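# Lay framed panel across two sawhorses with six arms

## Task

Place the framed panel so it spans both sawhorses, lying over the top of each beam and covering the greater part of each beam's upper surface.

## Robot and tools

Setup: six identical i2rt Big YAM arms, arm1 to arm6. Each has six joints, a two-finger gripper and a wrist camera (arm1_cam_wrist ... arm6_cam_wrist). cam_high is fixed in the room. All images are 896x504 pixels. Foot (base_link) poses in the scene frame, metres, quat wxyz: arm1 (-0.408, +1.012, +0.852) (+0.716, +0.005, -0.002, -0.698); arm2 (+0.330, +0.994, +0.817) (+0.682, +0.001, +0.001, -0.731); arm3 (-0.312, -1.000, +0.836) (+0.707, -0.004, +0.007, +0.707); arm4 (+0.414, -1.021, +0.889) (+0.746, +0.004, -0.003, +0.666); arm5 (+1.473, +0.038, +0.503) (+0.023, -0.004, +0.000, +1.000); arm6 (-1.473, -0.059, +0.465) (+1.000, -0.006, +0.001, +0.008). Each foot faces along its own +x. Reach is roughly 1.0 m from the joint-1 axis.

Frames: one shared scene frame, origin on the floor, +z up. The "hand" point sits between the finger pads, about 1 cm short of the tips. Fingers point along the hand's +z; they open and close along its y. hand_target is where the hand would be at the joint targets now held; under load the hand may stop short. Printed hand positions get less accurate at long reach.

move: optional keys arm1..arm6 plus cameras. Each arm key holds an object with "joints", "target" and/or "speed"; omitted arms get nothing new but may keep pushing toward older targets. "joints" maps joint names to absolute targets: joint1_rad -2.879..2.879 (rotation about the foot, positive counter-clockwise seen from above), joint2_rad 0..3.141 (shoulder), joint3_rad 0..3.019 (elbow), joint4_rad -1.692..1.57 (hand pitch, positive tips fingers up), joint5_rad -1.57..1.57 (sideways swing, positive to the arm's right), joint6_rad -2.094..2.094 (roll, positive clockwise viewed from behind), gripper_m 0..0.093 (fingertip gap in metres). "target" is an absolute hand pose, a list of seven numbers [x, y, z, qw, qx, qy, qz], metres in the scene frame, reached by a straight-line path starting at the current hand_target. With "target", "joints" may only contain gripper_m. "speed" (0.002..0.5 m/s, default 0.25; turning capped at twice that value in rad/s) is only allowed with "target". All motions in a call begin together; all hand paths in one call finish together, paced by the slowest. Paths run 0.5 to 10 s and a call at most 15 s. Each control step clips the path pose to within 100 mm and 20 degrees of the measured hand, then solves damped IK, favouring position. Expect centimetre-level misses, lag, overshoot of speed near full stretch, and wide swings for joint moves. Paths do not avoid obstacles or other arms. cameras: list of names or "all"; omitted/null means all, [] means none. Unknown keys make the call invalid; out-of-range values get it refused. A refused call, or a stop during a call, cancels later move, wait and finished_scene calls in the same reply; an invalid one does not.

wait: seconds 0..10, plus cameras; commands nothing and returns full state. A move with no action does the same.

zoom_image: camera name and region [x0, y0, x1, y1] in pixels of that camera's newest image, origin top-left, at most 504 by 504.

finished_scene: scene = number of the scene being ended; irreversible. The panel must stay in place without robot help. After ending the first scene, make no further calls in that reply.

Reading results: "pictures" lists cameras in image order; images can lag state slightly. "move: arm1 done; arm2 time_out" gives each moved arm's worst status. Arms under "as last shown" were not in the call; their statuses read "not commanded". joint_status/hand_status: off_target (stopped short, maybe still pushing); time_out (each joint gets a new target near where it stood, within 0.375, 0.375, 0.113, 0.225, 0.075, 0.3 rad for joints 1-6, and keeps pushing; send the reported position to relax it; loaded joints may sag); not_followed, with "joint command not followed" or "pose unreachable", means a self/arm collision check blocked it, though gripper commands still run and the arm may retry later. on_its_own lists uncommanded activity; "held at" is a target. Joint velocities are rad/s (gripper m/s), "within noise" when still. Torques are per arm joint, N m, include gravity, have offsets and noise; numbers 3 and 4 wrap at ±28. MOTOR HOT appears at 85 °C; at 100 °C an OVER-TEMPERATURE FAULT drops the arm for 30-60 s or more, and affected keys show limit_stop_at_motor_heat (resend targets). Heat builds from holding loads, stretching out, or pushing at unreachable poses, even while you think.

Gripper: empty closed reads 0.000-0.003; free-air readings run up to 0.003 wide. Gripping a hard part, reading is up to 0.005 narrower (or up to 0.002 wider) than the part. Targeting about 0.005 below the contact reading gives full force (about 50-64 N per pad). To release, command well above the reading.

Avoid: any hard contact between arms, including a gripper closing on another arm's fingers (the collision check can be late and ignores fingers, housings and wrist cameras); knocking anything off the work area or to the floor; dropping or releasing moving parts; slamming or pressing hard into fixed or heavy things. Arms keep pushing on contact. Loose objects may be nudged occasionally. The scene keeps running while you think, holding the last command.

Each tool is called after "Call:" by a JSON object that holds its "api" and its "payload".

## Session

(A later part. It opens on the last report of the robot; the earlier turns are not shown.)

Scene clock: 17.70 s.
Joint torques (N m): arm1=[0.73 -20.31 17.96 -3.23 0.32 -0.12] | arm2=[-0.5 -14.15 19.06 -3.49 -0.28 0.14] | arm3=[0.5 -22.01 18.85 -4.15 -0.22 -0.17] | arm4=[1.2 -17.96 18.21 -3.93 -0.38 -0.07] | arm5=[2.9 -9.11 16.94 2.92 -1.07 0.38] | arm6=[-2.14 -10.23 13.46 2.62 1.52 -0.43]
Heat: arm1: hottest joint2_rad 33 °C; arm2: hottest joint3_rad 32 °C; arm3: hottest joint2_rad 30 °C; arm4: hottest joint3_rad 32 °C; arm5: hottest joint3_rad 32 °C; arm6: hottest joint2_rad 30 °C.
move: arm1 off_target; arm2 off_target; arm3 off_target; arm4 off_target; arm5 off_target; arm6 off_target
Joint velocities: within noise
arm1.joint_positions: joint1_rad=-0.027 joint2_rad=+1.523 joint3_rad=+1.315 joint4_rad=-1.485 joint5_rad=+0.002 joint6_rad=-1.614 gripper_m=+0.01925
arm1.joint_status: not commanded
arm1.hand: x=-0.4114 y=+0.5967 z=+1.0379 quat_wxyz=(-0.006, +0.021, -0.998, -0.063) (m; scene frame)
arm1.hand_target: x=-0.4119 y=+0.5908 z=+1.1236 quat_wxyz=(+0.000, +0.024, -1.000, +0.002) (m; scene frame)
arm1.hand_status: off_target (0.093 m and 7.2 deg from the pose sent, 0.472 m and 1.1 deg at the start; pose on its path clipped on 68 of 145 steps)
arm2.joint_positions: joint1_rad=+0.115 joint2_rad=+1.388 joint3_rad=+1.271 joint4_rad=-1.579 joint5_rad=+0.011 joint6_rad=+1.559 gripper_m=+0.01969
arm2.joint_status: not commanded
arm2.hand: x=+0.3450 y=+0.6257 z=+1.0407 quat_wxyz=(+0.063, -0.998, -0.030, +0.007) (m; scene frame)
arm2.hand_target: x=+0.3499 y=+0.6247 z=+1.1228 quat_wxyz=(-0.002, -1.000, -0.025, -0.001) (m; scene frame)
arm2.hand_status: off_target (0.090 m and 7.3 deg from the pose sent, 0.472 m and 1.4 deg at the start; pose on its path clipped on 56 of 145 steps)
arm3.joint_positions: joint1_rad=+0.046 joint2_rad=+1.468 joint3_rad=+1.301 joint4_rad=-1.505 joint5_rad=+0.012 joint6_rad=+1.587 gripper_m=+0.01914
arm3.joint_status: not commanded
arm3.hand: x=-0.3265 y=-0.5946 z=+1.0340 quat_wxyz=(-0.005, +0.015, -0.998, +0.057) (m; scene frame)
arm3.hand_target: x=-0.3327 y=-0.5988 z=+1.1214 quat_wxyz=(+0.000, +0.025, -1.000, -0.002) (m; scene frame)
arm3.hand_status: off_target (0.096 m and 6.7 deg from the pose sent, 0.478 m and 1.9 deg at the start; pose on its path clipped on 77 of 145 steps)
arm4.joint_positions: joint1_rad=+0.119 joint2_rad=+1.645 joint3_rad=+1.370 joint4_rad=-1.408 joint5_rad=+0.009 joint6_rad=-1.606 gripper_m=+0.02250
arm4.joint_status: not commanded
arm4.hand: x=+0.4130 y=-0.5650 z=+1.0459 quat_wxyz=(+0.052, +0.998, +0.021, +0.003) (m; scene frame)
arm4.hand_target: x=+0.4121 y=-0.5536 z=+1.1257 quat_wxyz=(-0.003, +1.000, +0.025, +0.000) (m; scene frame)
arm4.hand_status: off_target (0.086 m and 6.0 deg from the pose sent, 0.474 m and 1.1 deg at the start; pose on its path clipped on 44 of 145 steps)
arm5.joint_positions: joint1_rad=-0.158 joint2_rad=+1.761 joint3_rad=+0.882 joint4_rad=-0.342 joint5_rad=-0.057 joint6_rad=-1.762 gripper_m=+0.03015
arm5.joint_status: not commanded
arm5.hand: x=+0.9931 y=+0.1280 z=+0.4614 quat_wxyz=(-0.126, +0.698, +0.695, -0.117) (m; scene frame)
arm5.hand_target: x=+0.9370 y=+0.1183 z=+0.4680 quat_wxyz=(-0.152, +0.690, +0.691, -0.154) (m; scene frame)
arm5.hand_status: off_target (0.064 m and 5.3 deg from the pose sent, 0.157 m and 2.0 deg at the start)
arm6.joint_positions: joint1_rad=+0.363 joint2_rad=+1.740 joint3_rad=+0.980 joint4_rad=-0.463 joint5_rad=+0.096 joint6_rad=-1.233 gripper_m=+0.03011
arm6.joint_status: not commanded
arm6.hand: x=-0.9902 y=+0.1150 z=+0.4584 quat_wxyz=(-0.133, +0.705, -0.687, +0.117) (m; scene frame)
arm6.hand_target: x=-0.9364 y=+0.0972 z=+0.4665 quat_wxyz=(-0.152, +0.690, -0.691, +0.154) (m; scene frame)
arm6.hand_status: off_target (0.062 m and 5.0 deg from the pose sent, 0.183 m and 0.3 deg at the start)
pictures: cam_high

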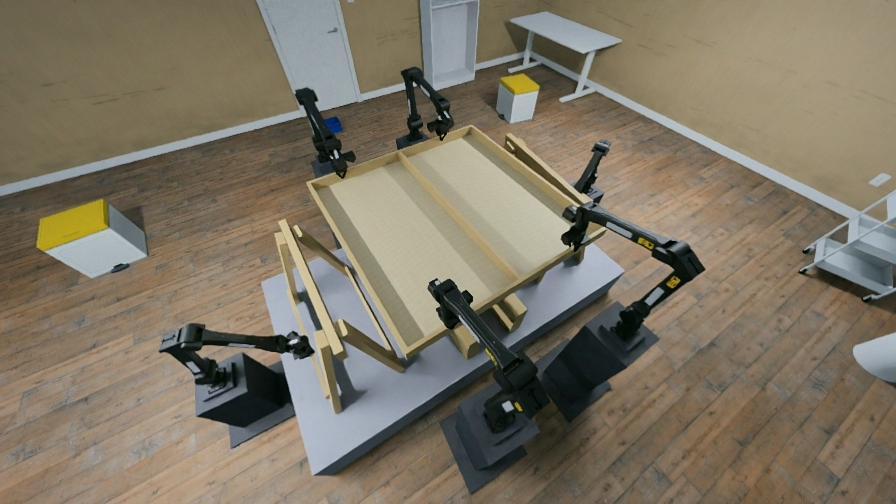

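Call:
{"api": "move", "payload": {"arm1": {"joints":{"joint2_rad":1.32,"joint3_rad":1.53,"joint4_rad":-1.67}}, "arm2": {"joints":{"joint2_rad":1.17,"joint3_rad":1.47,"joint4_rad":-1.68}}, "arm3": {"joints":{"joint2_rad":1.25,"joint3_rad":1.51,"joint4_rad":-1.68}}, "arm4": {"joints":{"joint2_rad":1.43,"joint3_rad":1.58,"joint4_rad":-1.6}}, "arm5": {"target":[0.84,0.12,0.463,0.153,-0.690,-0.690,0.153],"speed":0.1}, "arm6": {"target":[-0.86,0.11,0.463,-0.153,0.690,-0.690,0.153],"speed":0.1}, "cameras": ["cam_high","arm5_cam_wrist","arm6_cam_wrist"]}}

Scene clock: 20.03 s.
Joint torques (N m): arm1=[0.67 -21.95 16.95 -3.23 0.37 -0.12] | arm2=[-0.5 -14.68 16.62 -2.24 -0.29 0.13] | arm3=[0.62 -21.95 17.01 -2.86 -0.11 -0.18] | arm4=[1.14 -19.43 17.73 -3.41 -0.3 -0.04] | arm5=[2.84 -13.04 17.58 2.78 -1.05 0.47] | arm6=[-1.61 -13.45 13.86 2.63 1.32 -0.48]
Heat: arm1: hottest joint2_rad 34 °C; arm2: hottest joint3_rad 33 °C; arm3: hottest joint2_rad 30 °C; arm4: hottest joint3_rad 33 °C; arm5: hottest joint3_rad 33 °C; arm6: hottest joint2_rad 30 °C.
move: arm1 time_out; arm2 time_out; arm3 time_out; arm4 time_out; arm5 off_target; arm6 off_target
Joint velocities: within noise
arm1.joint_positions: joint1_rad=-0.026 joint2_rad=+1.443 joint3_rad=+1.416 joint4_rad=-1.574 joint5_rad=+0.001 joint6_rad=-1.614 gripper_m=+0.01804
arm1.joint_status: joint3_rad time_out (moved +0.101 of +0.215); joint4_rad time_out (moved -0.088 of -0.185); the others done
arm1.on_its_own: joint3_rad reads +1.416 and still pushes toward +1.529 since a time_out; joint4_rad reads -1.574 and still pushes toward -1.670 since a time_out
arm1.hand: x=-0.4114 y=+0.5960 z=+1.1077 quat_wxyz=(-0.005, +0.021, -1.000, -0.016) (m; scene frame)
arm1.hand_target: x=-0.4126 y=+0.6165 z=+1.1977 quat_wxyz=(+0.001, +0.024, -0.998, +0.053) (m; scene frame)
arm1.hand_status: not commanded
arm2.joint_positions: joint1_rad=+0.115 joint2_rad=+1.276 joint3_rad=+1.364 joint4_rad=-1.607 joint5_rad=+0.011 joint6_rad=+1.559 gripper_m=+0.01808
arm2.joint_status: joint3_rad time_out (moved +0.093 of +0.199); joint4_rad time_out (moved -0.028 of -0.101); the others done
joint sent to its limit — arm2.joint4_rad, lower limit.
arm2.on_its_own: joint3_rad reads +1.364 and still pushes toward +1.470 since a time_out; joint4_rad reads -1.607 and still pushes toward -1.676 since a time_out
arm2.hand: x=+0.3451 y=+0.6234 z=+1.1146 quat_wxyz=(-0.025, -0.999, -0.029, +0.005) (m; scene frame)
arm2.hand_target: x=+0.3488 y=+0.6440 z=+1.1914 quat_wxyz=(-0.096, -0.995, -0.025, -0.003) (m; scene frame)
arm2.hand_status: not commanded
arm3.joint_positions: joint1_rad=+0.046 joint2_rad=+1.366 joint3_rad=+1.409 joint4_rad=-1.593 joint5_rad=+0.009 joint6_rad=+1.587 gripper_m=+0.01806
arm3.joint_status: joint3_rad time_out (moved +0.107 of +0.209); joint4_rad time_out (moved -0.088 of -0.175); the others done
joint sent to its limit — arm3.joint4_rad, lower limit.
arm3.on_its_own: joint3_rad reads +1.409 and still pushes toward +1.510 since a time_out; joint4_rad reads -1.593 and still pushes toward -1.677 since a time_out
arm3.hand: x=-0.3263 y=-0.5975 z=+1.1131 quat_wxyz=(-0.002, +0.015, -1.000, -0.003) (m; scene frame)
arm3.hand_target: x=-0.3309 y=-0.6208 z=+1.1946 quat_wxyz=(+0.003, +0.024, -0.997, -0.069) (m; scene frame)
arm3.hand_status: not commanded
arm4.joint_positions: joint1_rad=+0.118 joint2_rad=+1.534 joint3_rad=+1.463 joint4_rad=-1.517 joint5_rad=+0.007 joint6_rad=-1.607 gripper_m=+0.01946
arm4.joint_status: joint3_rad time_out (moved +0.093 of +0.210); joint4_rad time_out (moved -0.108 of -0.192); the others done
arm4.on_its_own: joint3_rad reads +1.463 and still pushes toward +1.575 since a time_out; joint4_rad reads -1.517 and still pushes toward -1.600 since a time_out; gripper_m moved -0.00304 toward your old target +0.01000
arm4.hand: x=+0.4132 y=-0.5707 z=+1.1292 quat_wxyz=(+0.004, +1.000, +0.021, +0.003) (m; scene frame)
arm4.hand_target: x=+0.4124 y=-0.5814 z=+1.2168 quat_wxyz=(-0.063, +0.998, +0.024, +0.002) (m; scene frame)
arm4.hand_status: not commanded
arm5.joint_positions: joint1_rad=-0.131 joint2_rad=+1.934 joint3_rad=+1.176 joint4_rad=-0.456 joint5_rad=-0.046 joint6_rad=-1.746 gripper_m=+0.03022
arm5.joint_status: not commanded
arm5.hand: x=+0.8974 y=+0.1336 z=+0.4637 quat_wxyz=(-0.130, +0.694, +0.698, -0.117) (m; scene frame)
arm5.hand_target: x=+0.8465 y=+0.1183 z=+0.4666 quat_wxyz=(-0.152, +0.690, +0.691, -0.154) (m; scene frame)
arm5.hand_status: off_target (0.059 m and 5.0 deg from the pose sent, 0.153 m and 5.3 deg at the start; pose on its path clipped on 18 of 58 steps)
arm6.joint_positions: joint1_rad=+0.332 joint2_rad=+1.886 joint3_rad=+1.209 joint4_rad=-0.546 joint5_rad=+0.091 joint6_rad=-1.249 gripper_m=+0.03021
arm6.joint_status: not commanded
arm6.hand: x=-0.9173 y=+0.1258 z=+0.4592 quat_wxyz=(-0.132, +0.700, -0.691, +0.119) (m; scene frame)
arm6.hand_target: x=-0.8660 y=+0.1074 z=+0.4660 quat_wxyz=(-0.152, +0.690, -0.691, +0.154) (m; scene frame)
arm6.hand_status: off_target (0.060 m and 4.8 deg from the pose sent, 0.130 m and 5.0 deg at the start)
pictures: arm5_cam_wrist, arm6_cam_wrist, cam_high

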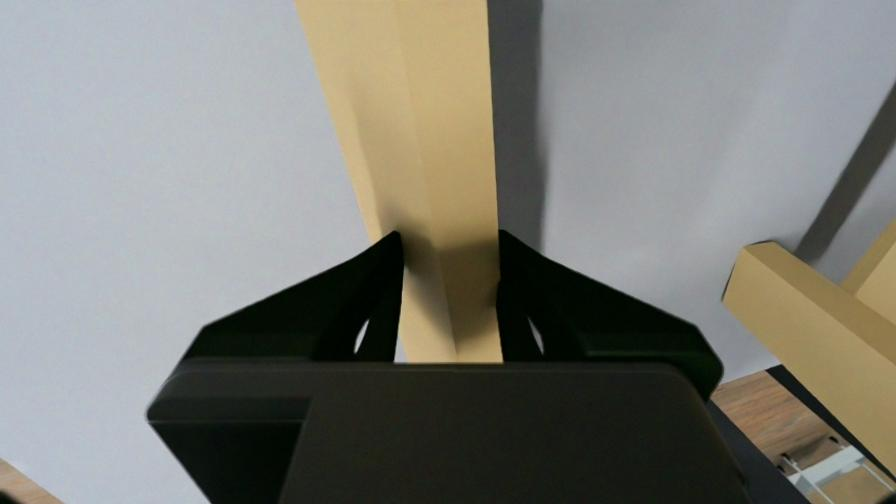

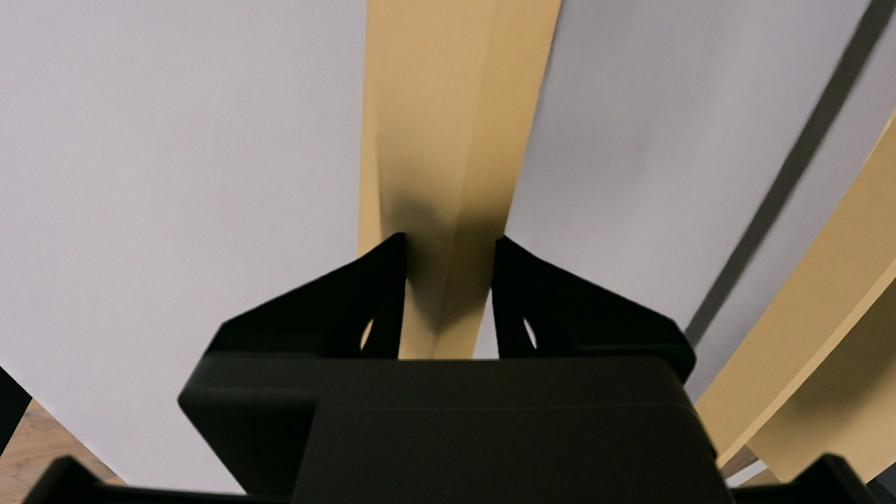

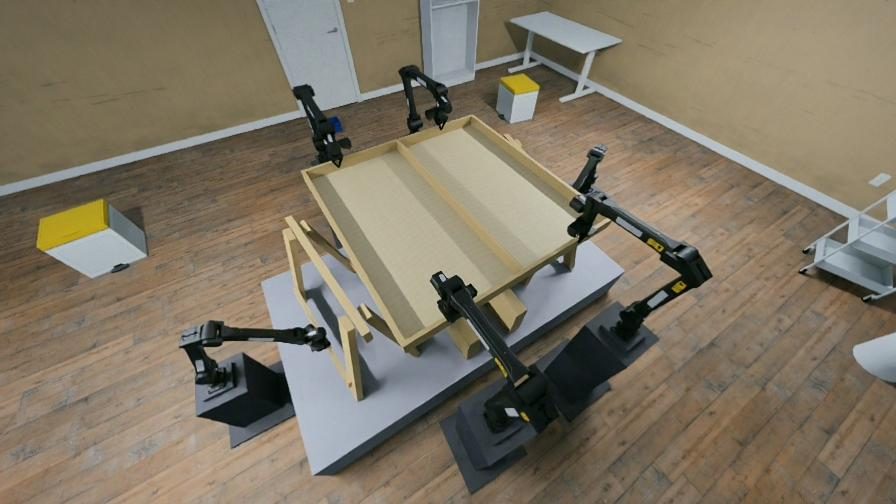

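Call:
{"api": "move", "payload": {"arm5": {"target":[0.90,0.12,0.463,0.153,-0.690,-0.690,0.153],"joints":{"gripper_m":0.09}}, "arm6": {"target":[-0.92,0.11,0.463,-0.153,0.690,-0.690,0.153],"joints":{"gripper_m":0.09}}, "cameras": []}}

Call:
{"api": "move", "payload": {"arm5": {"target":[0.91,-0.01,0.463,0.153,-0.690,-0.690,0.153]}, "arm6": {"target":[-0.932,-0.06,0.463,-0.153,0.690,-0.690,0.153]}, "cameras": ["arm5_cam_wrist","arm6_cam_wrist"]}}

Scene clock: 22.90 s.
Joint torques (N m): arm1=[0.62 -21.95 16.95 -3.23 0.37 -0.12] | arm2=[-0.5 -14.62 16.64 -2.24 -0.28 0.13] | arm3=[0.5 -21.95 17.02 -2.88 -0.11 -0.18] | arm4=[1.14 -19.37 17.68 -3.41 -0.3 -0.04] | arm5=[0.44 -18.96 7.87 1.61 -0.26 0.18] | arm6=[2.26 -20.84 6.57 1.63 0.17 0]
Heat: arm1: hottest joint2_rad 34 °C; arm2: hottest joint3_rad 35 °C; arm3: hottest joint3_rad 31 °C; arm4: hottest joint3_rad 34 °C; arm5: hottest joint3_rad 33 °C; arm6: hottest joint2_rad 31 °C.
move: arm5 done; arm6 off_target
Joint velocities: within noise
arm1, arm2, arm3, arm4: as last shown
arm1.on_its_own: joint3_rad reads +1.416 and still pushes toward +1.529 since a time_out; joint4_rad reads -1.574 and still pushes toward -1.670 since a time_out
arm2.on_its_own: joint3_rad reads +1.364 and still pushes toward +1.470 since a time_out; joint4_rad reads -1.607 and still pushes toward -1.676 since a time_out
arm3.on_its_own: joint3_rad reads +1.409 and still pushes toward +1.510 since a time_out; joint4_rad reads -1.593 and still pushes toward -1.677 since a time_out
arm4.on_its_own: joint3_rad reads +1.463 and still pushes toward +1.575 since a time_out; joint4_rad reads -1.517 and still pushes toward -1.600 since a time_out
arm5.joint_positions: joint1_rad=-0.116 joint2_rad=+1.916 joint3_rad=+1.105 joint4_rad=-0.335 joint5_rad=-0.068 joint6_rad=-1.728 gripper_m=+0.08987
arm5.joint_status: all done
arm5.hand: x=+0.9001 y=+0.1202 z=+0.4595 quat_wxyz=(-0.149, +0.688, +0.695, -0.147) (m; scene frame)
arm5.hand_target: x=+0.9000 y=+0.1200 z=+0.4629 quat_wxyz=(-0.153, +0.690, +0.690, -0.153) (m; scene frame)
arm5.hand_status: done (0.004 m and 1.0 deg from the pose sent, 0.014 m and 5.0 deg at the start)
arm6.joint_positions: joint1_rad=+0.313 joint2_rad=+1.876 joint3_rad=+1.125 joint4_rad=-0.452 joint5_rad=+0.129 joint6_rad=-1.264 gripper_m=+0.08991
arm6.joint_status: all done
arm6.hand: x=-0.9285 y=+0.1032 z=+0.4423 quat_wxyz=(-0.130, +0.695, -0.693, +0.142) (m; scene frame)
arm6.hand_target: x=-0.9202 y=+0.1100 z=+0.4630 quat_wxyz=(-0.153, +0.690, -0.690, +0.153) (m; scene frame)
arm6.hand_status: off_target (0.023 m and 3.0 deg from the pose sent, 0.016 m and 4.8 deg at the start)
pictures: none
No camera images: "cameras" was empty.

Scene clock: 24.57 s.
Joint torques (N m): arm1=[0.67 -22.01 16.95 -3.23 0.37 -0.12] | arm2=[-0.44 -14.74 16.64 -2.24 -0.28 0.13] | arm3=[0.62 -21.89 17.01 -2.88 -0.11 -0.18] | arm4=[1.14 -19.37 17.72 -3.4 -0.31 -0.06] | arm5=[0.5 -18.49 7.66 1.59 0.04 0.21] | arm6=[1.85 -19.19 6.05 1.69 -0.11 -0.15]
Heat: arm1: hottest joint2_rad 34 °C; arm2: hottest joint3_rad 36 °C; arm3: hottest joint3_rad 31 °C; arm4: hottest joint3_rad 35 °C; arm5: hottest joint3_rad 33 °C; arm6: hottest joint2_rad 31 °C.
move: arm5 done; arm6 off_target
Joint velocities: within noise
arm1, arm2, arm3, arm4: as last shown
arm1.on_its_own: joint3_rad reads +1.416 and still pushes toward +1.529 since a time_out; joint4_rad reads -1.574 and still pushes toward -1.670 since a time_out
arm2.on_its_own: joint3_rad reads +1.364 and still pushes toward +1.470 since a time_out; joint4_rad reads -1.607 and still pushes toward -1.676 since a time_out
arm3.on_its_own: joint3_rad reads +1.409 and still pushes toward +1.510 since a time_out; joint4_rad reads -1.593 and still pushes toward -1.677 since a time_out
arm4.on_its_own: joint3_rad reads +1.463 and still pushes toward +1.575 since a time_out; joint4_rad reads -1.517 and still pushes toward -1.600 since a time_out
arm5.joint_positions: joint1_rad=+0.146 joint2_rad=+1.889 joint3_rad=+1.059 joint4_rad=-0.311 joint5_rad=+0.039 joint6_rad=-1.495 gripper_m=+0.08987
arm5.joint_status: not commanded
arm5.hand: x=+0.9096 y=-0.0109 z=+0.4597 quat_wxyz=(-0.149, +0.686, +0.696, -0.148) (m; scene frame)
arm5.hand_target: x=+0.9100 y=-0.0099 z=+0.4629 quat_wxyz=(-0.153, +0.690, +0.690, -0.153) (m; scene frame)
arm5.hand_status: done (0.003 m and 1.1 deg from the pose sent, 0.131 m and 1.0 deg at the start)
arm6.joint_positions: joint1_rad=-0.022 joint2_rad=+1.797 joint3_rad=+0.997 joint4_rad=-0.382 joint5_rad=-0.009 joint6_rad=-1.560 gripper_m=+0.08991
arm6.joint_status: not commanded
arm6.hand: x=-0.9404 y=-0.0612 z=+0.4444 quat_wxyz=(-0.136, +0.690, -0.698, +0.136) (m; scene frame)
arm6.hand_target: x=-0.9321 y=-0.0601 z=+0.4629 quat_wxyz=(-0.153, +0.690, -0.690, +0.153) (m; scene frame)
arm6.hand_status: off_target (0.020 m and 2.9 deg from the pose sent, 0.164 m and 3.0 deg at the start)
pictures: arm5_cam_wrist, arm6_cam_wrist

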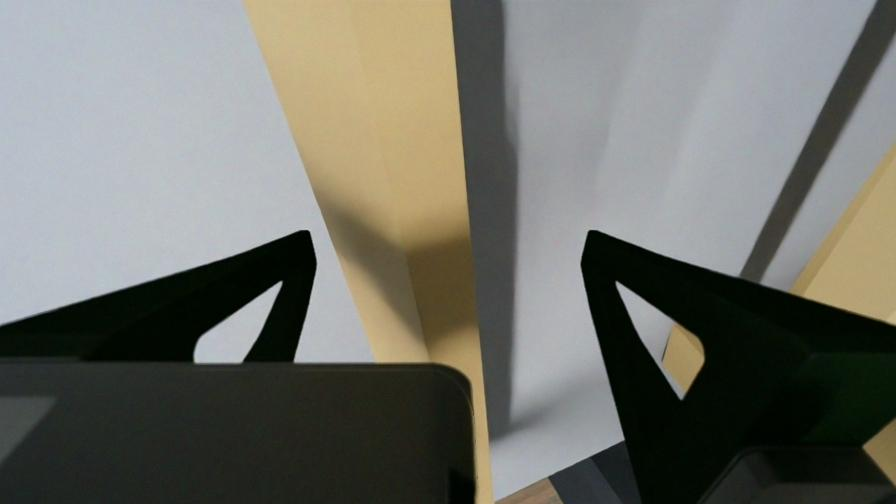

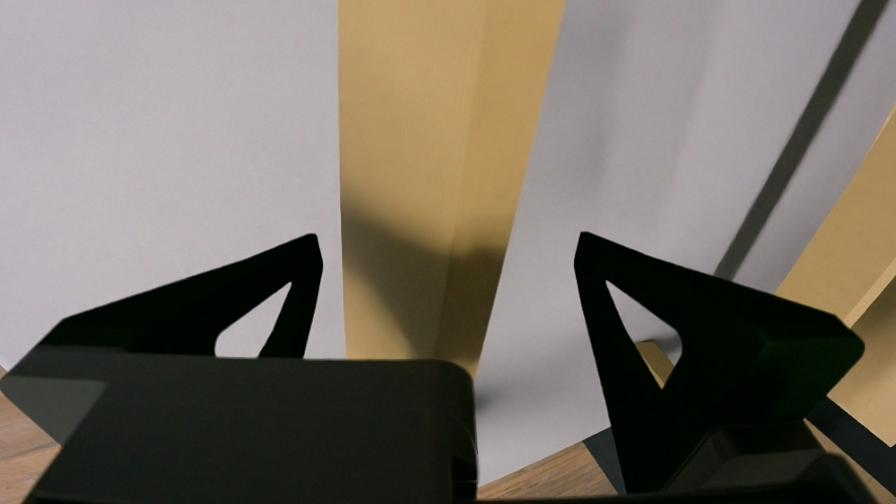

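Call:
{"api": "move", "payload": {"arm5": {"target":[0.915,-0.01,0.463,0.153,-0.690,-0.690,0.153],"joints":{"gripper_m":0.035}}, "arm6": {"target":[-0.94,-0.06,0.470,-0.153,0.690,-0.690,0.153],"joints":{"gripper_m":0.035}}, "cameras": []}}

Call:
{"api": "move", "payload": {"arm5": {"target":[0.70,-0.01,0.465,0.153,-0.690,-0.690,0.153],"speed":0.12}, "arm6": {"target":[-0.72,-0.06,0.47,-0.153,0.690,-0.690,0.153],"speed":0.12}, "cameras": ["cam_high","arm5_cam_wrist","arm6_cam_wrist"]}}

Scene clock: 26.07 s.
Joint torques (N m): arm1=[0.67 -21.95 16.95 -3.23 0.37 -0.12] | arm2=[-0.5 -14.68 16.65 -2.24 -0.28 0.13] | arm3=[0.62 -21.95 17.02 -2.88 -0.11 -0.18] | arm4=[1.14 -19.6 17.69 -3.4 -0.3 -0.05] | arm5=[0.56 -18.55 7.98 1.85 0.01 0.31] | arm6=[1.85 -20.78 5.89 1.29 -0.01 -0.36]
Heat: arm1: hottest joint2_rad 34 °C; arm2: hottest joint3_rad 36 °C; arm3: hottest joint3_rad 31 °C; arm4: hottest joint3_rad 36 °C; arm5: hottest joint3_rad 33 °C; arm6: hottest joint2_rad 31 °C.
move: arm5 off_target; arm6 off_target
Joint velocities: within noise
arm1, arm2, arm3, arm4: as last shown
arm1.on_its_own: joint3_rad reads +1.416 and still pushes toward +1.529 since a time_out; joint4_rad reads -1.574 and still pushes toward -1.670 since a time_out
arm2.on_its_own: joint3_rad reads +1.364 and still pushes toward +1.470 since a time_out; joint4_rad reads -1.607 and still pushes toward -1.676 since a time_out
arm3.on_its_own: joint3_rad reads +1.409 and still pushes toward +1.510 since a time_out; joint4_rad reads -1.593 and still pushes toward -1.677 since a time_out
arm4.on_its_own: joint3_rad reads +1.463 and still pushes toward +1.575 since a time_out; joint4_rad reads -1.517 and still pushes toward -1.600 since a time_out
arm5.joint_positions: joint1_rad=+0.146 joint2_rad=+1.885 joint3_rad=+1.038 joint4_rad=-0.313 joint5_rad=+0.040 joint6_rad=-1.506 gripper_m=+0.03555
arm5.joint_status: all done
arm5.hand: x=+0.9202 y=-0.0097 z=+0.4542 quat_wxyz=(-0.144, +0.684, +0.702, -0.140) (m; scene frame)
arm5.hand_target: x=+0.9151 y=-0.0099 z=+0.4631 quat_wxyz=(-0.153, +0.690, +0.690, -0.153) (m; scene frame)
arm5.hand_status: off_target (0.010 m and 2.4 deg from the pose sent, 0.006 m and 1.1 deg at the start)
arm6.joint_positions: joint1_rad=-0.022 joint2_rad=+1.788 joint3_rad=+0.979 joint4_rad=-0.382 joint5_rad=-0.011 joint6_rad=-1.537 gripper_m=+0.03852
arm6.joint_status: gripper_m off_target (ended at +0.03854, target +0.03500)
arm6.hand: x=-0.9483 y=-0.0606 z=+0.4425 quat_wxyz=(-0.134, +0.682, -0.706, +0.131) (m; scene frame)
arm6.hand_target: x=-0.9402 y=-0.0600 z=+0.4693 quat_wxyz=(-0.153, +0.690, -0.691, +0.153) (m; scene frame)
arm6.hand_status: off_target (0.029 m and 3.9 deg from the pose sent, 0.026 m and 3.0 deg at the start)
pictures: none
No camera images: "cameras" was empty.

Scene clock: 29.37 s.
Joint torques (N m): arm1=[0.67 -21.95 16.94 -3.23 0.37 -0.12] | arm2=[-0.56 -14.68 16.64 -2.22 -0.28 0.13] | arm3=[0.62 -21.95 17.01 -2.88 -0.11 -0.18] | arm4=[1.2 -19.49 17.7 -3.43 -0.3 -0.05] | arm5=[-0.85 -19.6 20.29 3.14 0.16 0.1] | arm6=[2.67 -19.96 16.59 3.48 -0.65 0.03]
Heat: arm1: hottest joint3_rad 36 °C; arm2: hottest joint3_rad 38 °C; arm3: hottest joint3_rad 32 °C; arm4: hottest joint3_rad 37 °C; arm5: hottest joint3_rad 34 °C; arm6: hottest joint2_rad 31 °C.
move: arm5 off_target; arm6 off_target
Joint velocities: within noise
arm1, arm2, arm3, arm4: as last shown
arm1.on_its_own: joint3_rad reads +1.416 and still pushes toward +1.529 since a time_out; joint4_rad reads -1.574 and still pushes toward -1.670 since a time_out
arm2.on_its_own: joint3_rad reads +1.364 and still pushes toward +1.470 since a time_out; joint4_rad reads -1.607 and still pushes toward -1.676 since a time_out
arm3.on_its_own: joint3_rad reads +1.409 and still pushes toward +1.510 since a time_out; joint4_rad reads -1.593 and still pushes toward -1.677 since a time_out
arm4.on_its_own: joint3_rad reads +1.463 and still pushes toward +1.575 since a time_out; joint4_rad reads -1.517 and still pushes toward -1.600 since a time_out
arm5.joint_positions: joint1_rad=+0.134 joint2_rad=+2.227 joint3_rad=+1.697 joint4_rad=-0.710 joint5_rad=+0.024 joint6_rad=-1.512 gripper_m=+0.03511
arm5.joint_status: not commanded
arm5.hand: x=+0.7592 y=-0.0201 z=+0.4584 quat_wxyz=(-0.114, +0.689, +0.706, -0.114) (m; scene frame)
arm5.hand_target: x=+0.7080 y=-0.0088 z=+0.4692 quat_wxyz=(-0.153, +0.690, +0.690, -0.153) (m; scene frame)
arm5.hand_status: off_target (0.060 m and 6.6 deg from the pose sent, 0.220 m and 2.4 deg at the start; pose on its path clipped on 41 of 99 steps)
arm6.joint_positions: joint1_rad=-0.033 joint2_rad=+2.143 joint3_rad=+1.616 joint4_rad=-0.750 joint5_rad=+0.002 joint6_rad=-1.579 gripper_m=+0.03529
arm6.joint_status: not commanded
arm6.on_its_own: gripper_m moved -0.00324 to your old target +0.03500
arm6.hand: x=-0.7878 y=-0.0711 z=+0.4459 quat_wxyz=(-0.097, +0.697, -0.702, +0.109) (m; scene frame)
arm6.hand_target: x=-0.7295 y=-0.0596 z=+0.4754 quat_wxyz=(-0.154, +0.691, -0.690, +0.153) (m; scene frame)
arm6.hand_status: off_target (0.073 m and 8.4 deg from the pose sent, 0.230 m and 3.9 deg at the start; pose on its path clipped on 51 of 99 steps)
pictures: arm5_cam_wrist, arm6_cam_wrist, cam_high

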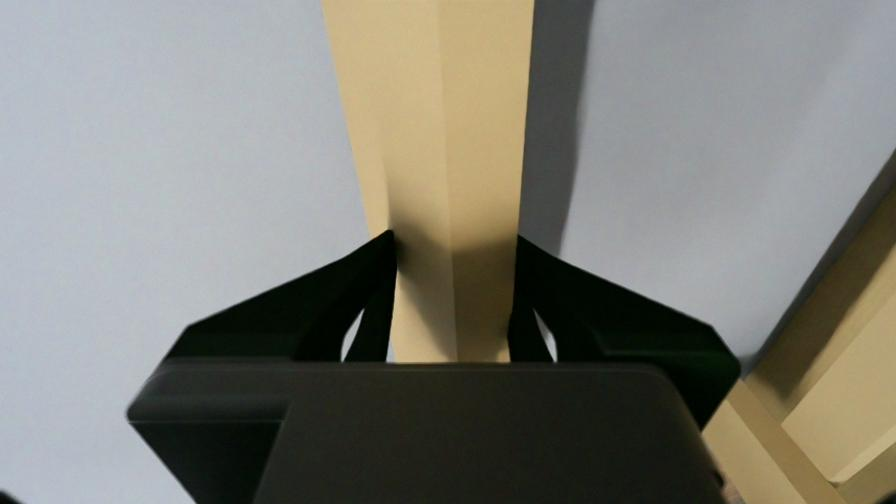

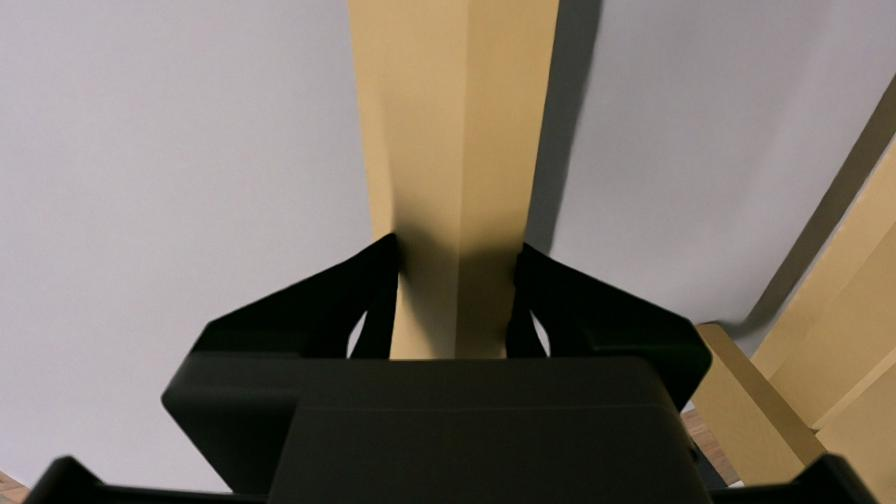

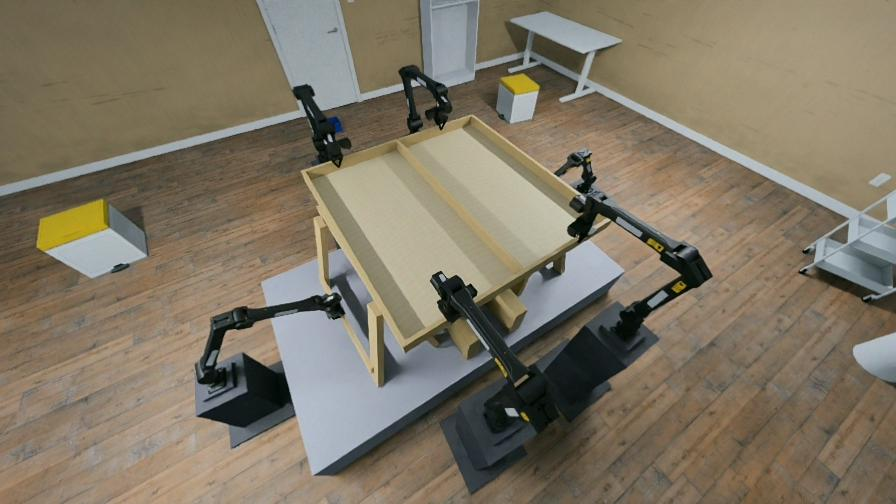

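Call:
{"api": "move", "payload": {"arm5": {"target":[0.60,-0.01,0.47,0.153,-0.690,-0.690,0.153],"speed":0.12}, "arm6": {"target":[-0.615,-0.07,0.475,-0.153,0.690,-0.690,0.153],"speed":0.12}, "cameras": ["cam_high","arm5_cam_wrist","arm6_cam_wrist"]}}

Scene clock: 32.03 s.
Joint torques (N m): arm1=[0.67 -21.95 16.95 -3.23 0.37 -0.12] | arm2=[-0.5 -14.68 16.62 -2.24 -0.28 0.13] | arm3=[0.5 -21.89 17.02 -2.88 -0.11 -0.18] | arm4=[1.14 -19.49 17.7 -3.38 -0.31 -0.05] | arm5=[-1.03 -24.59 21.24 3.43 0.25 0.03] | arm6=[2.43 -25.47 16.96 3.78 -0.73 0.32]
Heat: arm1: hottest joint3_rad 36 °C; arm2: hottest joint3_rad 39 °C; arm3: hottest joint3_rad 33 °C; arm4: hottest joint3_rad 38 °C; arm5: hottest joint3_rad 35 °C; arm6: hottest joint2_rad 31 °C.
move: arm5 off_target; arm6 off_target
Joint velocities: within noise
arm1, arm2, arm3, arm4: as last shown
arm1.on_its_own: joint3_rad reads +1.416 and still pushes toward +1.529 since a time_out; joint4_rad reads -1.574 and still pushes toward -1.670 since a time_out
arm2.on_its_own: joint3_rad reads +1.364 and still pushes toward +1.470 since a time_out; joint4_rad reads -1.607 and still pushes toward -1.676 since a time_out
arm3.on_its_own: joint3_rad reads +1.409 and still pushes toward +1.510 since a time_out; joint4_rad reads -1.593 and still pushes toward -1.677 since a time_out
arm4.on_its_own: joint3_rad reads +1.463 and still pushes toward +1.575 since a time_out; joint4_rad reads -1.517 and still pushes toward -1.600 since a time_out
arm5.joint_positions: joint1_rad=+0.128 joint2_rad=+2.555 joint3_rad=+2.339 joint4_rad=-1.031 joint5_rad=+0.019 joint6_rad=-1.512 gripper_m=+0.03511
arm5.joint_status: not commanded
arm5.hand: x=+0.6490 y=-0.0253 z=+0.4625 quat_wxyz=(-0.110, +0.692, +0.705, -0.113) (m; scene frame)
arm5.hand_target: x=+0.6083 y=-0.0090 z=+0.4737 quat_wxyz=(-0.154, +0.690, +0.690, -0.153) (m; scene frame)
arm5.hand_status: off_target (0.052 m and 7.0 deg from the pose sent, 0.160 m and 6.6 deg at the start; pose on its path clipped on 15 of 72 steps)
arm6.joint_positions: joint1_rad=-0.043 joint2_rad=+2.469 joint3_rad=+2.229 joint4_rad=-1.042 joint5_rad=-0.004 joint6_rad=-1.620 gripper_m=+0.03533
arm6.joint_status: not commanded
arm6.hand: x=-0.6720 y=-0.0801 z=+0.4475 quat_wxyz=(-0.094, +0.709, -0.691, +0.107) (m; scene frame)
arm6.hand_target: x=-0.6247 y=-0.0695 z=+0.4797 quat_wxyz=(-0.155, +0.691, -0.689, +0.153) (m; scene frame)
arm6.hand_status: off_target (0.064 m and 8.8 deg from the pose sent, 0.175 m and 8.4 deg at the start; pose on its path clipped on 25 of 72 steps)
pictures: arm5_cam_wrist, arm6_cam_wrist, cam_high

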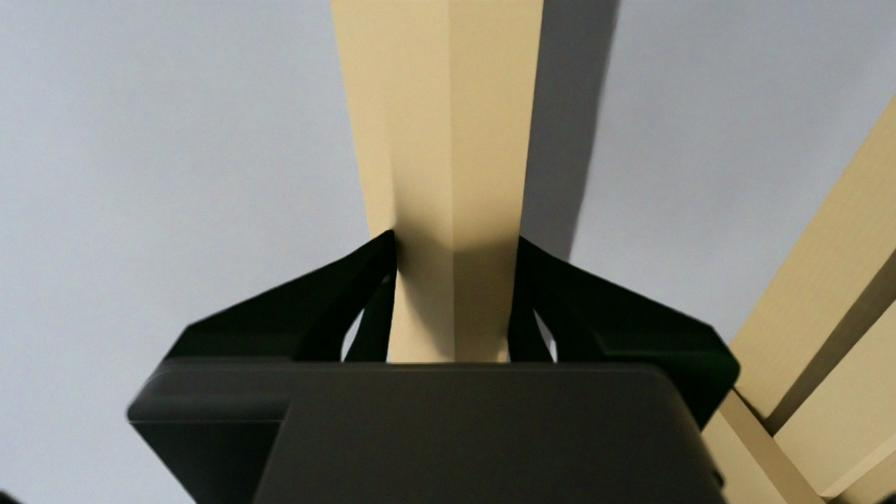

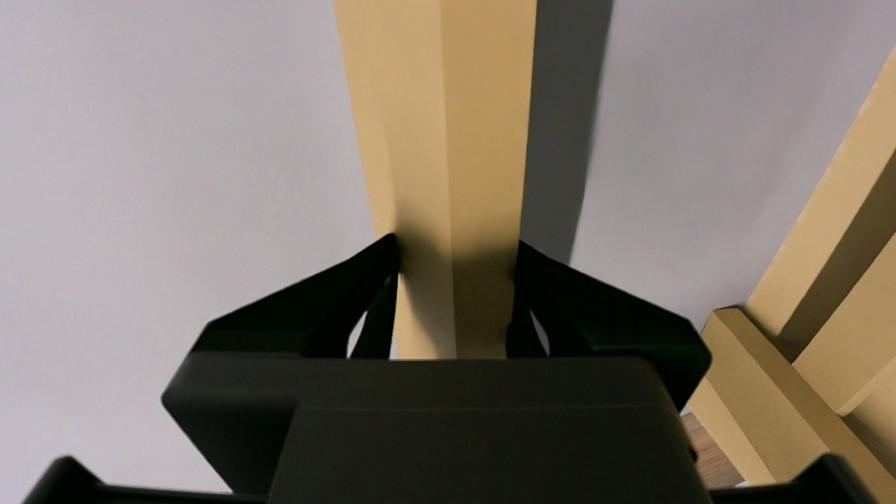

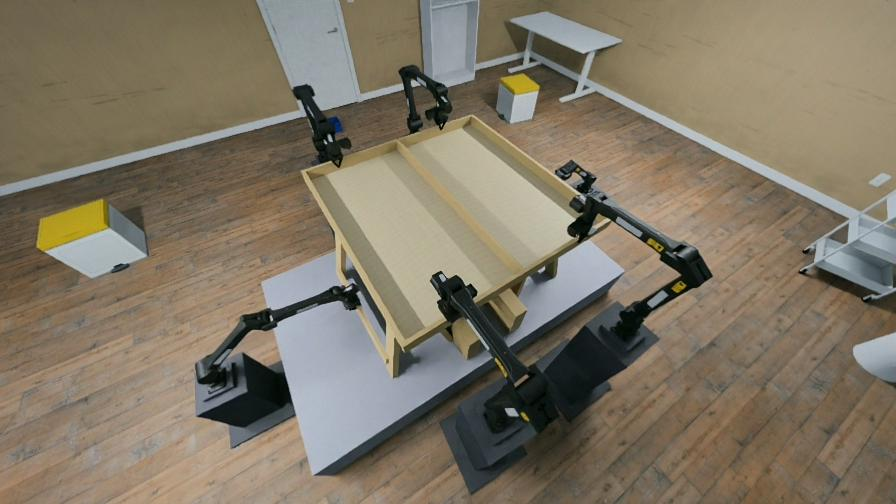

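Call:
{"api": "move", "payload": {"arm1": {"target":[-0.411,0.592,1.055,0,-0.0245,0.9997,0],"speed":0.08}, "arm2": {"target":[0.346,0.622,1.055,0,0.9997,0.0245,0],"speed":0.08}, "arm3": {"target":[-0.327,-0.597,1.055,0,-0.0245,0.9997,0],"speed":0.08}, "arm4": {"target":[0.413,-0.566,1.06,0,0.9997,0.0245,0],"speed":0.08}, "arm5": {"target":[0.655,-0.02,0.47,0.153,-0.690,-0.690,0.153],"joints":{"gripper_m":0.09},"speed":0.08}, "arm6": {"target":[-0.68,-0.075,0.485,-0.153,0.690,-0.690,0.153],"joints":{"gripper_m":0.09},"speed":0.08}, "cameras": []}}

Call:
{"api": "move", "payload": {"arm1": {"target":[-0.411,0.590,1.022,0,-0.0245,0.9997,0],"speed":0.06}, "arm2": {"target":[0.346,0.621,1.018,0,0.9997,0.0245,0],"speed":0.06}, "arm3": {"target":[-0.327,-0.597,1.018,0,-0.0245,0.9997,0],"speed":0.06}, "arm4": {"target":[0.413,-0.564,1.02,0,0.9997,0.0245,0],"speed":0.06}, "arm5": {"target":[0.72,-0.02,0.60,0.153,-0.690,-0.690,0.153],"speed":0.2}, "arm6": {"target":[-0.75,-0.06,0.62,-0.153,0.690,-0.690,0.153],"speed":0.2}, "cameras": ["cam_high"]}}

Scene clock: 35.20 s.
Joint torques (N m): arm1=[0.38 -14.56 9.89 0.4 0.2 -0.2] | arm2=[-1.38 -9.47 10.8 -0.61 -0.11 0.03] | arm3=[-0.56 -16.26 10.1 -0.73 0.08 -0.28] | arm4=[1.14 -14.86 9.76 -1.48 0.05 -0.06] | arm5=[0.91 -29.16 10.44 1.63 0.03 0.19] | arm6=[1.85 -31.03 7.91 1.63 -0.1 0.02]
Heat: arm1: hottest joint3_rad 37 °C; arm2: hottest joint3_rad 39 °C; arm3: hottest joint3_rad 33 °C; arm4: hottest joint3_rad 38 °C; arm5: hottest joint3_rad 36 °C; arm6: hottest joint2_rad 31 °C.
move: arm1 off_target; arm2 off_target; arm3 off_target; arm4 off_target; arm5 done; arm6 off_target
Joint velocities: within noise
arm1.joint_positions: joint1_rad=-0.022 joint2_rad=+1.468 joint3_rad=+1.260 joint4_rad=-1.403 joint5_rad=+0.006 joint6_rad=-1.604 gripper_m=+0.01799
arm1.joint_status: not commanded
arm1.hand: x=-0.4100 y=+0.5973 z=+1.0380 quat_wxyz=(-0.003, +0.018, -1.000, -0.022) (m; scene frame)
arm1.hand_target: x=-0.4110 y=+0.5923 z=+1.0549 quat_wxyz=(+0.000, +0.024, -1.000, +0.000) (m; scene frame)
arm1.hand_status: off_target (0.018 m and 2.7 deg from the pose sent, 0.053 m and 2.0 deg at the start)
arm2.joint_positions: joint1_rad=+0.115 joint2_rad=+1.339 joint3_rad=+1.204 joint4_rad=-1.475 joint5_rad=+0.008 joint6_rad=+1.562 gripper_m=+0.01806
arm2.joint_status: not commanded
arm2.hand: x=+0.3453 y=+0.6242 z=+1.0317 quat_wxyz=(+0.020, -0.999, -0.028, +0.005) (m; scene frame)
arm2.hand_target: x=+0.3459 y=+0.6226 z=+1.0545 quat_wxyz=(+0.000, -1.000, -0.025, +0.000) (m; scene frame)
arm2.hand_status: off_target (0.023 m and 2.4 deg from the pose sent, 0.060 m and 3.0 deg at the start)
arm3.joint_positions: joint1_rad=+0.046 joint2_rad=+1.419 joint3_rad=+1.246 joint4_rad=-1.413 joint5_rad=+0.006 joint6_rad=+1.584 gripper_m=+0.01805
arm3.joint_status: not commanded
arm3.hand: x=-0.3277 y=-0.5929 z=+1.0309 quat_wxyz=(+0.000, +0.016, -1.000, +0.015) (m; scene frame)
arm3.hand_target: x=-0.3270 y=-0.5972 z=+1.0542 quat_wxyz=(+0.000, +0.024, -1.000, +0.000) (m; scene frame)
arm3.hand_status: off_target (0.024 m and 2.0 deg from the pose sent, 0.058 m and 1.2 deg at the start)
arm4.joint_positions: joint1_rad=+0.117 joint2_rad=+1.611 joint3_rad=+1.295 joint4_rad=-1.293 joint5_rad=-0.003 joint6_rad=-1.608 gripper_m=+0.02001
arm4.joint_status: not commanded
arm4.hand: x=+0.4119 y=-0.5638 z=+1.0325 quat_wxyz=(+0.014, +1.000, +0.021, -0.002) (m; scene frame)
arm4.hand_target: x=+0.4130 y=-0.5663 z=+1.0590 quat_wxyz=(+0.000, +1.000, +0.024, +0.000) (m; scene frame)
arm4.hand_status: off_target (0.028 m and 1.7 deg from the pose sent, 0.069 m and 0.7 deg at the start)
arm5.joint_positions: joint1_rad=+0.120 joint2_rad=+2.447 joint3_rad=+2.109 joint4_rad=-0.803 joint5_rad=+0.031 joint6_rad=-1.512 gripper_m=+0.08987
arm5.joint_status: all done
arm5.hand: x=+0.6553 y=-0.0162 z=+0.4648 quat_wxyz=(-0.149, +0.689, +0.694, -0.147) (m; scene frame)
arm5.hand_target: x=+0.6550 y=-0.0200 z=+0.4701 quat_wxyz=(-0.153, +0.690, +0.690, -0.153) (m; scene frame)
arm5.hand_status: done (0.006 m and 0.9 deg from the pose sent, 0.011 m and 7.0 deg at the start)
arm6.joint_positions: joint1_rad=-0.042 joint2_rad=+2.349 joint3_rad=+1.981 joint4_rad=-0.829 joint5_rad=-0.019 joint6_rad=-1.595 gripper_m=+0.08991
arm6.joint_status: all done
arm6.hand: x=-0.6905 y=-0.0767 z=+0.4474 quat_wxyz=(-0.130, +0.696, -0.693, +0.131) (m; scene frame)
arm6.hand_target: x=-0.6806 y=-0.0751 z=+0.4846 quat_wxyz=(-0.153, +0.690, -0.690, +0.153) (m; scene frame)
arm6.hand_status: off_target (0.039 m and 3.7 deg from the pose sent, 0.039 m and 8.8 deg at the start)
pictures: none
No camera images: "cameras" was empty.

Scene clock: 36.87 s.
Joint torques (N m): arm1=[0.32 -11.05 7.21 1.96 0.17 -0.21] | arm2=[-1.32 -6.18 6.79 1.32 -0.11 0.02] | arm3=[-0.56 -12.16 6.48 1.05 0.08 -0.29] | arm4=[1.08 -10.34 6.94 0.64 0.1 -0.06] | arm5=[1.08 -24.23 11.06 0.84 0.03 0.21] | arm6=[2.2 -25.41 8.49 0.62 0.06 0.06]
Heat: arm1: hottest joint3_rad 37 °C; arm2: hottest joint3_rad 39 °C; arm3: hottest joint3_rad 33 °C; arm4: hottest joint3_rad 38 °C; arm5: hottest joint3_rad 36 °C; arm6: hottest joint2_rad 32 °C.
move: arm1 off_target; arm2 off_target; arm3 off_target; arm4 done; arm5 off_target; arm6 off_target
Joint velocities: within noise
arm1.joint_positions: joint1_rad=-0.022 joint2_rad=+1.448 joint3_rad=+1.234 joint4_rad=-1.356 joint5_rad=+0.006 joint6_rad=-1.604 gripper_m=+0.01761
arm1.joint_status: not commanded
arm1.hand: x=-0.4100 y=+0.5954 z=+1.0363 quat_wxyz=(-0.002, +0.018, -1.000, -0.002) (m; scene frame)
arm1.hand_target: x=-0.4110 y=+0.5905 z=+1.0224 quat_wxyz=(+0.000, +0.024, -1.000, +0.000) (m; scene frame)
arm1.hand_status: off_target (0.015 m and 0.8 deg from the pose sent, 0.018 m and 2.7 deg at the start)
arm2.joint_positions: joint1_rad=+0.115 joint2_rad=+1.315 joint3_rad=+1.175 joint4_rad=-1.428 joint5_rad=+0.008 joint6_rad=+1.562 gripper_m=+0.01806
arm2.joint_status: not commanded
arm2.hand: x=+0.3453 y=+0.6232 z=+1.0288 quat_wxyz=(-0.001, -1.000, -0.027, +0.004) (m; scene frame)
arm2.hand_target: x=+0.3459 y=+0.6214 z=+1.0181 quat_wxyz=(+0.000, -1.000, -0.024, +0.000) (m; scene frame)
arm2.hand_status: off_target (0.011 m and 0.6 deg from the pose sent, 0.014 m and 2.4 deg at the start)
arm3.joint_positions: joint1_rad=+0.046 joint2_rad=+1.392 joint3_rad=+1.213 joint4_rad=-1.359 joint5_rad=+0.005 joint6_rad=+1.584 gripper_m=+0.01805
arm3.joint_status: not commanded
arm3.hand: x=-0.3279 y=-0.5918 z=+1.0287 quat_wxyz=(+0.001, +0.016, -1.000, -0.008) (m; scene frame)
arm3.hand_target: x=-0.3271 y=-0.5970 z=+1.0183 quat_wxyz=(+0.000, +0.024, -1.000, +0.000) (m; scene frame)
arm3.hand_status: off_target (0.012 m and 1.4 deg from the pose sent, 0.014 m and 2.0 deg at the start)
arm4.joint_positions: joint1_rad=+0.117 joint2_rad=+1.593 joint3_rad=+1.265 joint4_rad=-1.244 joint5_rad=-0.004 joint6_rad=-1.608 gripper_m=+0.01928
arm4.joint_status: not commanded
arm4.hand: x=+0.4119 y=-0.5629 z=+1.0296 quat_wxyz=(-0.004, +1.000, +0.021, -0.002) (m; scene frame)
arm4.hand_target: x=+0.4130 y=-0.5641 z=+1.0201 quat_wxyz=(+0.000, +1.000, +0.024, +0.000) (m; scene frame)
arm4.hand_status: done (0.010 m and 0.7 deg from the pose sent, 0.013 m and 1.7 deg at the start)
arm5.joint_positions: joint1_rad=+0.125 joint2_rad=+2.112 joint3_rad=+1.890 joint4_rad=-0.878 joint5_rad=+0.034 joint6_rad=-1.506 gripper_m=+0.08987
arm5.joint_status: not commanded
arm5.hand: x=+0.7138 y=-0.0153 z=+0.6114 quat_wxyz=(-0.163, +0.686, +0.690, -0.162) (m; scene frame)
arm5.hand_target: x=+0.7200 y=-0.0198 z=+0.6000 quat_wxyz=(-0.153, +0.690, +0.690, -0.153) (m; scene frame)
arm5.hand_status: off_target (0.014 m and 1.6 deg from the pose sent, 0.150 m and 0.9 deg at the start)
arm6.joint_positions: joint1_rad=-0.029 joint2_rad=+2.024 joint3_rad=+1.827 joint4_rad=-0.950 joint5_rad=-0.015 joint6_rad=-1.582 gripper_m=+0.08991
arm6.joint_status: not commanded
arm6.hand: x=-0.7479 y=-0.0646 z=+0.6033 quat_wxyz=(-0.147, +0.693, -0.690, +0.148) (m; scene frame)
arm6.hand_target: x=-0.7499 y=-0.0601 z=+0.6200 quat_wxyz=(-0.153, +0.690, -0.690, +0.153) (m; scene frame)
arm6.hand_status: off_target (0.017 m and 0.9 deg from the pose sent, 0.183 m and 3.7 deg at the start)
pictures: cam_high

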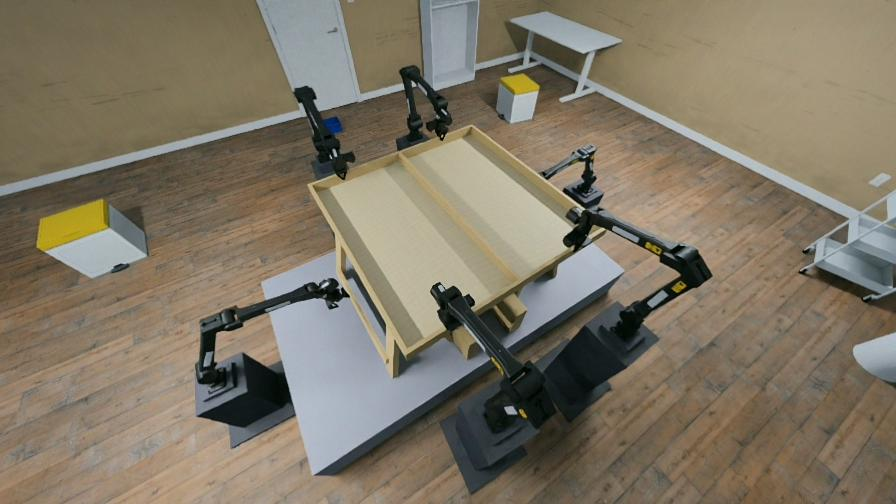

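Call:
{"api": "move", "payload": {"arm1": {"target":[-0.410,0.590,1.03,0,-0.0245,0.9997,0],"joints":{"gripper_m":0.085}}, "arm2": {"target":[0.346,0.621,1.027,0,0.9997,0.0245,0],"joints":{"gripper_m":0.085}}, "arm3": {"target":[-0.328,-0.593,1.027,0,-0.0245,0.9997,0],"joints":{"gripper_m":0.085}}, "arm4": {"target":[0.413,-0.562,1.028,0,0.9997,0.0245,0],"joints":{"gripper_m":0.085}}, "arm5": {"target":[0.95,0,0.72,0.153,-0.690,-0.690,0.153]}, "arm6": {"target":[-0.95,0,0.72,-0.153,0.690,-0.690,0.153]}, "cameras": []}}

Call:
{"api": "move", "payload": {"arm1": {"target":[-0.410,0.590,1.125,0,-0.0245,0.9997,0],"speed":0.12}, "arm2": {"target":[0.346,0.620,1.125,0,0.9997,0.0245,0],"speed":0.12}, "arm3": {"target":[-0.328,-0.593,1.125,0,-0.0245,0.9997,0],"speed":0.12}, "arm4": {"target":[0.413,-0.560,1.125,0,0.9997,0.0245,0],"speed":0.12}, "cameras": ["cam_high"]}}

Scene clock: 39.30 s.
Joint torques (N m): arm1=[0.56 -11.34 9.5 0.38 0.08 -0.13] | arm2=[-1.38 -6.42 9.22 -0.06 0.13 0.02] | arm3=[-0.44 -11.69 10.14 0.23 0.08 -0.23] | arm4=[1.03 -10.58 8.96 -0.27 -0.03 -0.07] | arm5=[0.97 -13.51 11.14 0.84 0.02 0.2] | arm6=[2.2 -15.44 8.58 0.64 0.11 0.06]
Heat: arm1: hottest joint3_rad 37 °C; arm2: hottest joint3_rad 39 °C; arm3: hottest joint3_rad 33 °C; arm4: hottest joint3_rad 38 °C; arm5: hottest joint3_rad 36 °C; arm6: hottest joint2_rad 32 °C.
move: arm1 done; arm2 done; arm3 done; arm4 done; arm5 off_target; arm6 done
Joint velocities: within noise
arm1.joint_positions: joint1_rad=-0.023 joint2_rad=+1.448 joint3_rad=+1.219 joint4_rad=-1.334 joint5_rad=+0.008 joint6_rad=-1.609 gripper_m=+0.08495
arm1.joint_status: all done
arm1.hand: x=-0.4105 y=+0.5948 z=+1.0307 quat_wxyz=(-0.001, +0.020, -1.000, +0.002) (m; scene frame)
arm1.hand_target: x=-0.4100 y=+0.5900 z=+1.0301 quat_wxyz=(+0.000, +0.024, -1.000, +0.000) (m; scene frame)
arm1.hand_status: done (0.005 m and 0.6 deg from the pose sent, 0.008 m and 0.8 deg at the start)
arm2.joint_positions: joint1_rad=+0.115 joint2_rad=+1.315 joint3_rad=+1.164 joint4_rad=-1.414 joint5_rad=+0.002 joint6_rad=+1.562 gripper_m=+0.08489
arm2.joint_status: all done
arm2.hand: x=+0.3464 y=+0.6233 z=+1.0247 quat_wxyz=(-0.002, -1.000, -0.027, +0.001) (m; scene frame)
arm2.hand_target: x=+0.3460 y=+0.6210 z=+1.0270 quat_wxyz=(+0.000, -1.000, -0.024, +0.000) (m; scene frame)
arm2.hand_status: done (0.003 m and 0.4 deg from the pose sent, 0.003 m and 0.6 deg at the start)
arm3.joint_positions: joint1_rad=+0.046 joint2_rad=+1.392 joint3_rad=+1.196 joint4_rad=-1.363 joint5_rad=+0.005 joint6_rad=+1.580 gripper_m=+0.08493
arm3.joint_status: all done
arm3.hand: x=-0.3276 y=-0.5983 z=+1.0225 quat_wxyz=(+0.000, +0.018, -1.000, +0.002) (m; scene frame)
arm3.hand_target: x=-0.3281 y=-0.5931 z=+1.0270 quat_wxyz=(+0.000, +0.025, -1.000, +0.000) (m; scene frame)
arm3.hand_status: done (0.007 m and 0.7 deg from the pose sent, 0.002 m and 1.3 deg at the start)
arm4.joint_positions: joint1_rad=+0.117 joint2_rad=+1.597 joint3_rad=+1.259 joint4_rad=-1.243 joint5_rad=-0.001 joint6_rad=-1.608 gripper_m=+0.08496
arm4.joint_status: all done
arm4.hand: x=+0.4125 y=-0.5647 z=+1.0256 quat_wxyz=(+0.000, +1.000, +0.021, -0.001) (m; scene frame)
arm4.hand_target: x=+0.4130 y=-0.5621 z=+1.0280 quat_wxyz=(+0.000, +1.000, +0.024, +0.000) (m; scene frame)
arm4.hand_status: done (0.004 m and 0.5 deg from the pose sent, 0.002 m and 0.7 deg at the start)
arm5.joint_positions: joint1_rad=+0.125 joint2_rad=+1.440 joint3_rad=+1.272 joint4_rad=-0.935 joint5_rad=+0.034 joint6_rad=-1.506 gripper_m=+0.08987
arm5.joint_status: not commanded
arm5.hand: x=+0.9442 y=+0.0028 z=+0.7283 quat_wxyz=(-0.162, +0.687, +0.690, -0.161) (m; scene frame)
arm5.hand_target: x=+0.9501 y=+0.0001 z=+0.7201 quat_wxyz=(-0.153, +0.690, +0.690, -0.153) (m; scene frame)
arm5.hand_status: off_target (0.011 m and 1.4 deg from the pose sent, 0.260 m and 1.6 deg at the start)
arm6.joint_positions: joint1_rad=+0.099 joint2_rad=+1.460 joint3_rad=+1.353 joint4_rad=-1.036 joint5_rad=+0.040 joint6_rad=-1.466 gripper_m=+0.08991
arm6.joint_status: not commanded
arm6.hand: x=-0.9455 y=-0.0024 z=+0.7109 quat_wxyz=(-0.149, +0.693, -0.689, +0.151) (m; scene frame)
arm6.hand_target: x=-0.9500 y=-0.0001 z=+0.7197 quat_wxyz=(-0.153, +0.690, -0.690, +0.153) (m; scene frame)
arm6.hand_status: done (0.010 m and 0.6 deg from the pose sent, 0.242 m and 0.9 deg at the start)
pictures: none
No camera images: "cameras" was empty.

Scene clock: 40.83 s.
Joint torques (N m): arm1=[0.73 -13.27 11.96 -0.01 0.08 -0.12] | arm2=[-1.32 -7 12.34 -0.2 0.14 0.02] | arm3=[-0.21 -12.69 12.83 0.14 0.09 -0.21] | arm4=[1.08 -11.75 13.63 -0.32 -0.03 -0.06] | arm5=[1.03 -13.51 11.14 0.84 0.01 0.19] | arm6=[2.2 -15.44 8.57 0.64 0.11 0.06]
Heat: arm1: hottest joint3_rad 37 °C; arm2: hottest joint3_rad 39 °C; arm3: hottest joint3_rad 33 °C; arm4: hottest joint3_rad 38 °C; arm5: hottest joint3_rad 36 °C; arm6: hottest joint2_rad 32 °C.
move: arm1 off_target; arm2 off_target; arm3 off_target; arm4 off_target
Joint velocities: within noise
arm1.joint_positions: joint1_rad=-0.023 joint2_rad=+1.443 joint3_rad=+1.408 joint4_rad=-1.574 joint5_rad=+0.008 joint6_rad=-1.609 gripper_m=+0.08495
arm1.joint_status: not commanded
arm1.hand: x=-0.4113 y=+0.5983 z=+1.1046 quat_wxyz=(-0.001, +0.020, -1.000, -0.021) (m; scene frame)
arm1.hand_target: x=-0.4100 y=+0.5908 z=+1.1248 quat_wxyz=(+0.000, +0.024, -1.000, +0.000) (m; scene frame)
arm1.hand_status: off_target (0.022 m and 2.4 deg from the pose sent, 0.094 m and 0.5 deg at the start)
arm2.joint_positions: joint1_rad=+0.115 joint2_rad=+1.315 joint3_rad=+1.374 joint4_rad=-1.667 joint5_rad=+0.002 joint6_rad=+1.562 gripper_m=+0.08489
arm2.joint_status: not commanded
arm2.hand: x=+0.3461 y=+0.6299 z=+1.1048 quat_wxyz=(+0.020, -0.999, -0.027, +0.001) (m; scene frame)
arm2.hand_target: x=+0.3459 y=+0.6208 z=+1.1247 quat_wxyz=(-0.002, -1.000, -0.025, +0.000) (m; scene frame)
arm2.hand_status: off_target (0.023 m and 2.3 deg from the pose sent, 0.100 m and 0.4 deg at the start; a joint's target at an end of its range on 19 of 46 steps)
arm3.joint_positions: joint1_rad=+0.046 joint2_rad=+1.384 joint3_rad=+1.402 joint4_rad=-1.620 joint5_rad=+0.005 joint6_rad=+1.580 gripper_m=+0.08493
arm3.joint_status: not commanded
arm3.hand: x=-0.3268 y=-0.6035 z=+1.1038 quat_wxyz=(+0.000, +0.018, -1.000, +0.024) (m; scene frame)
arm3.hand_target: x=-0.3280 y=-0.5939 z=+1.1248 quat_wxyz=(+0.000, +0.024, -1.000, +0.000) (m; scene frame)
arm3.hand_status: off_target (0.024 m and 2.8 deg from the pose sent, 0.103 m and 0.7 deg at the start)
arm4.joint_positions: joint1_rad=+0.117 joint2_rad=+1.562 joint3_rad=+1.408 joint4_rad=-1.493 joint5_rad=+0.000 joint6_rad=-1.608 gripper_m=+0.08496
arm4.joint_status: not commanded
arm4.hand: x=+0.4127 y=-0.5778 z=+1.0969 quat_wxyz=(+0.033, +0.999, +0.021, -0.001) (m; scene frame)
arm4.hand_target: x=+0.4130 y=-0.5617 z=+1.1249 quat_wxyz=(+0.000, +1.000, +0.025, +0.000) (m; scene frame)
arm4.hand_status: off_target (0.033 m and 3.8 deg from the pose sent, 0.099 m and 0.5 deg at the start)
arm5, arm6: as last shown
pictures: cam_high

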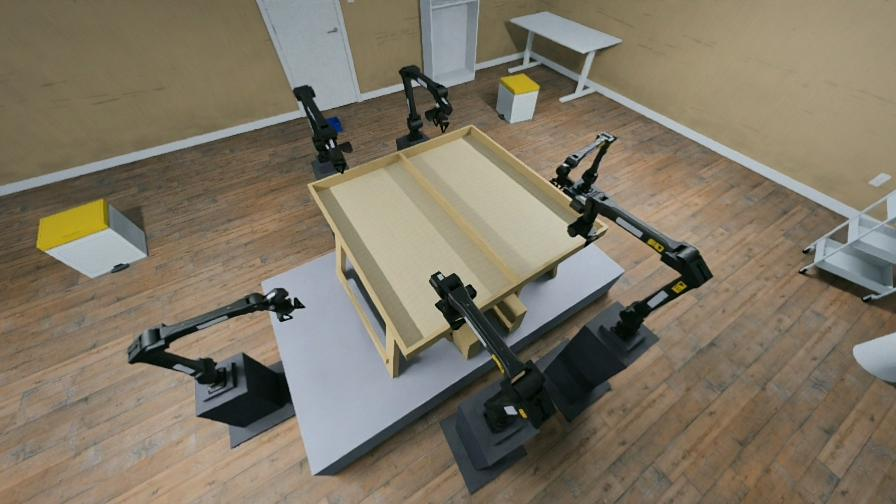

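Call:
{"api": "finished_scene", "payload": {"scene": 3}}

The scene is finished: the task was done.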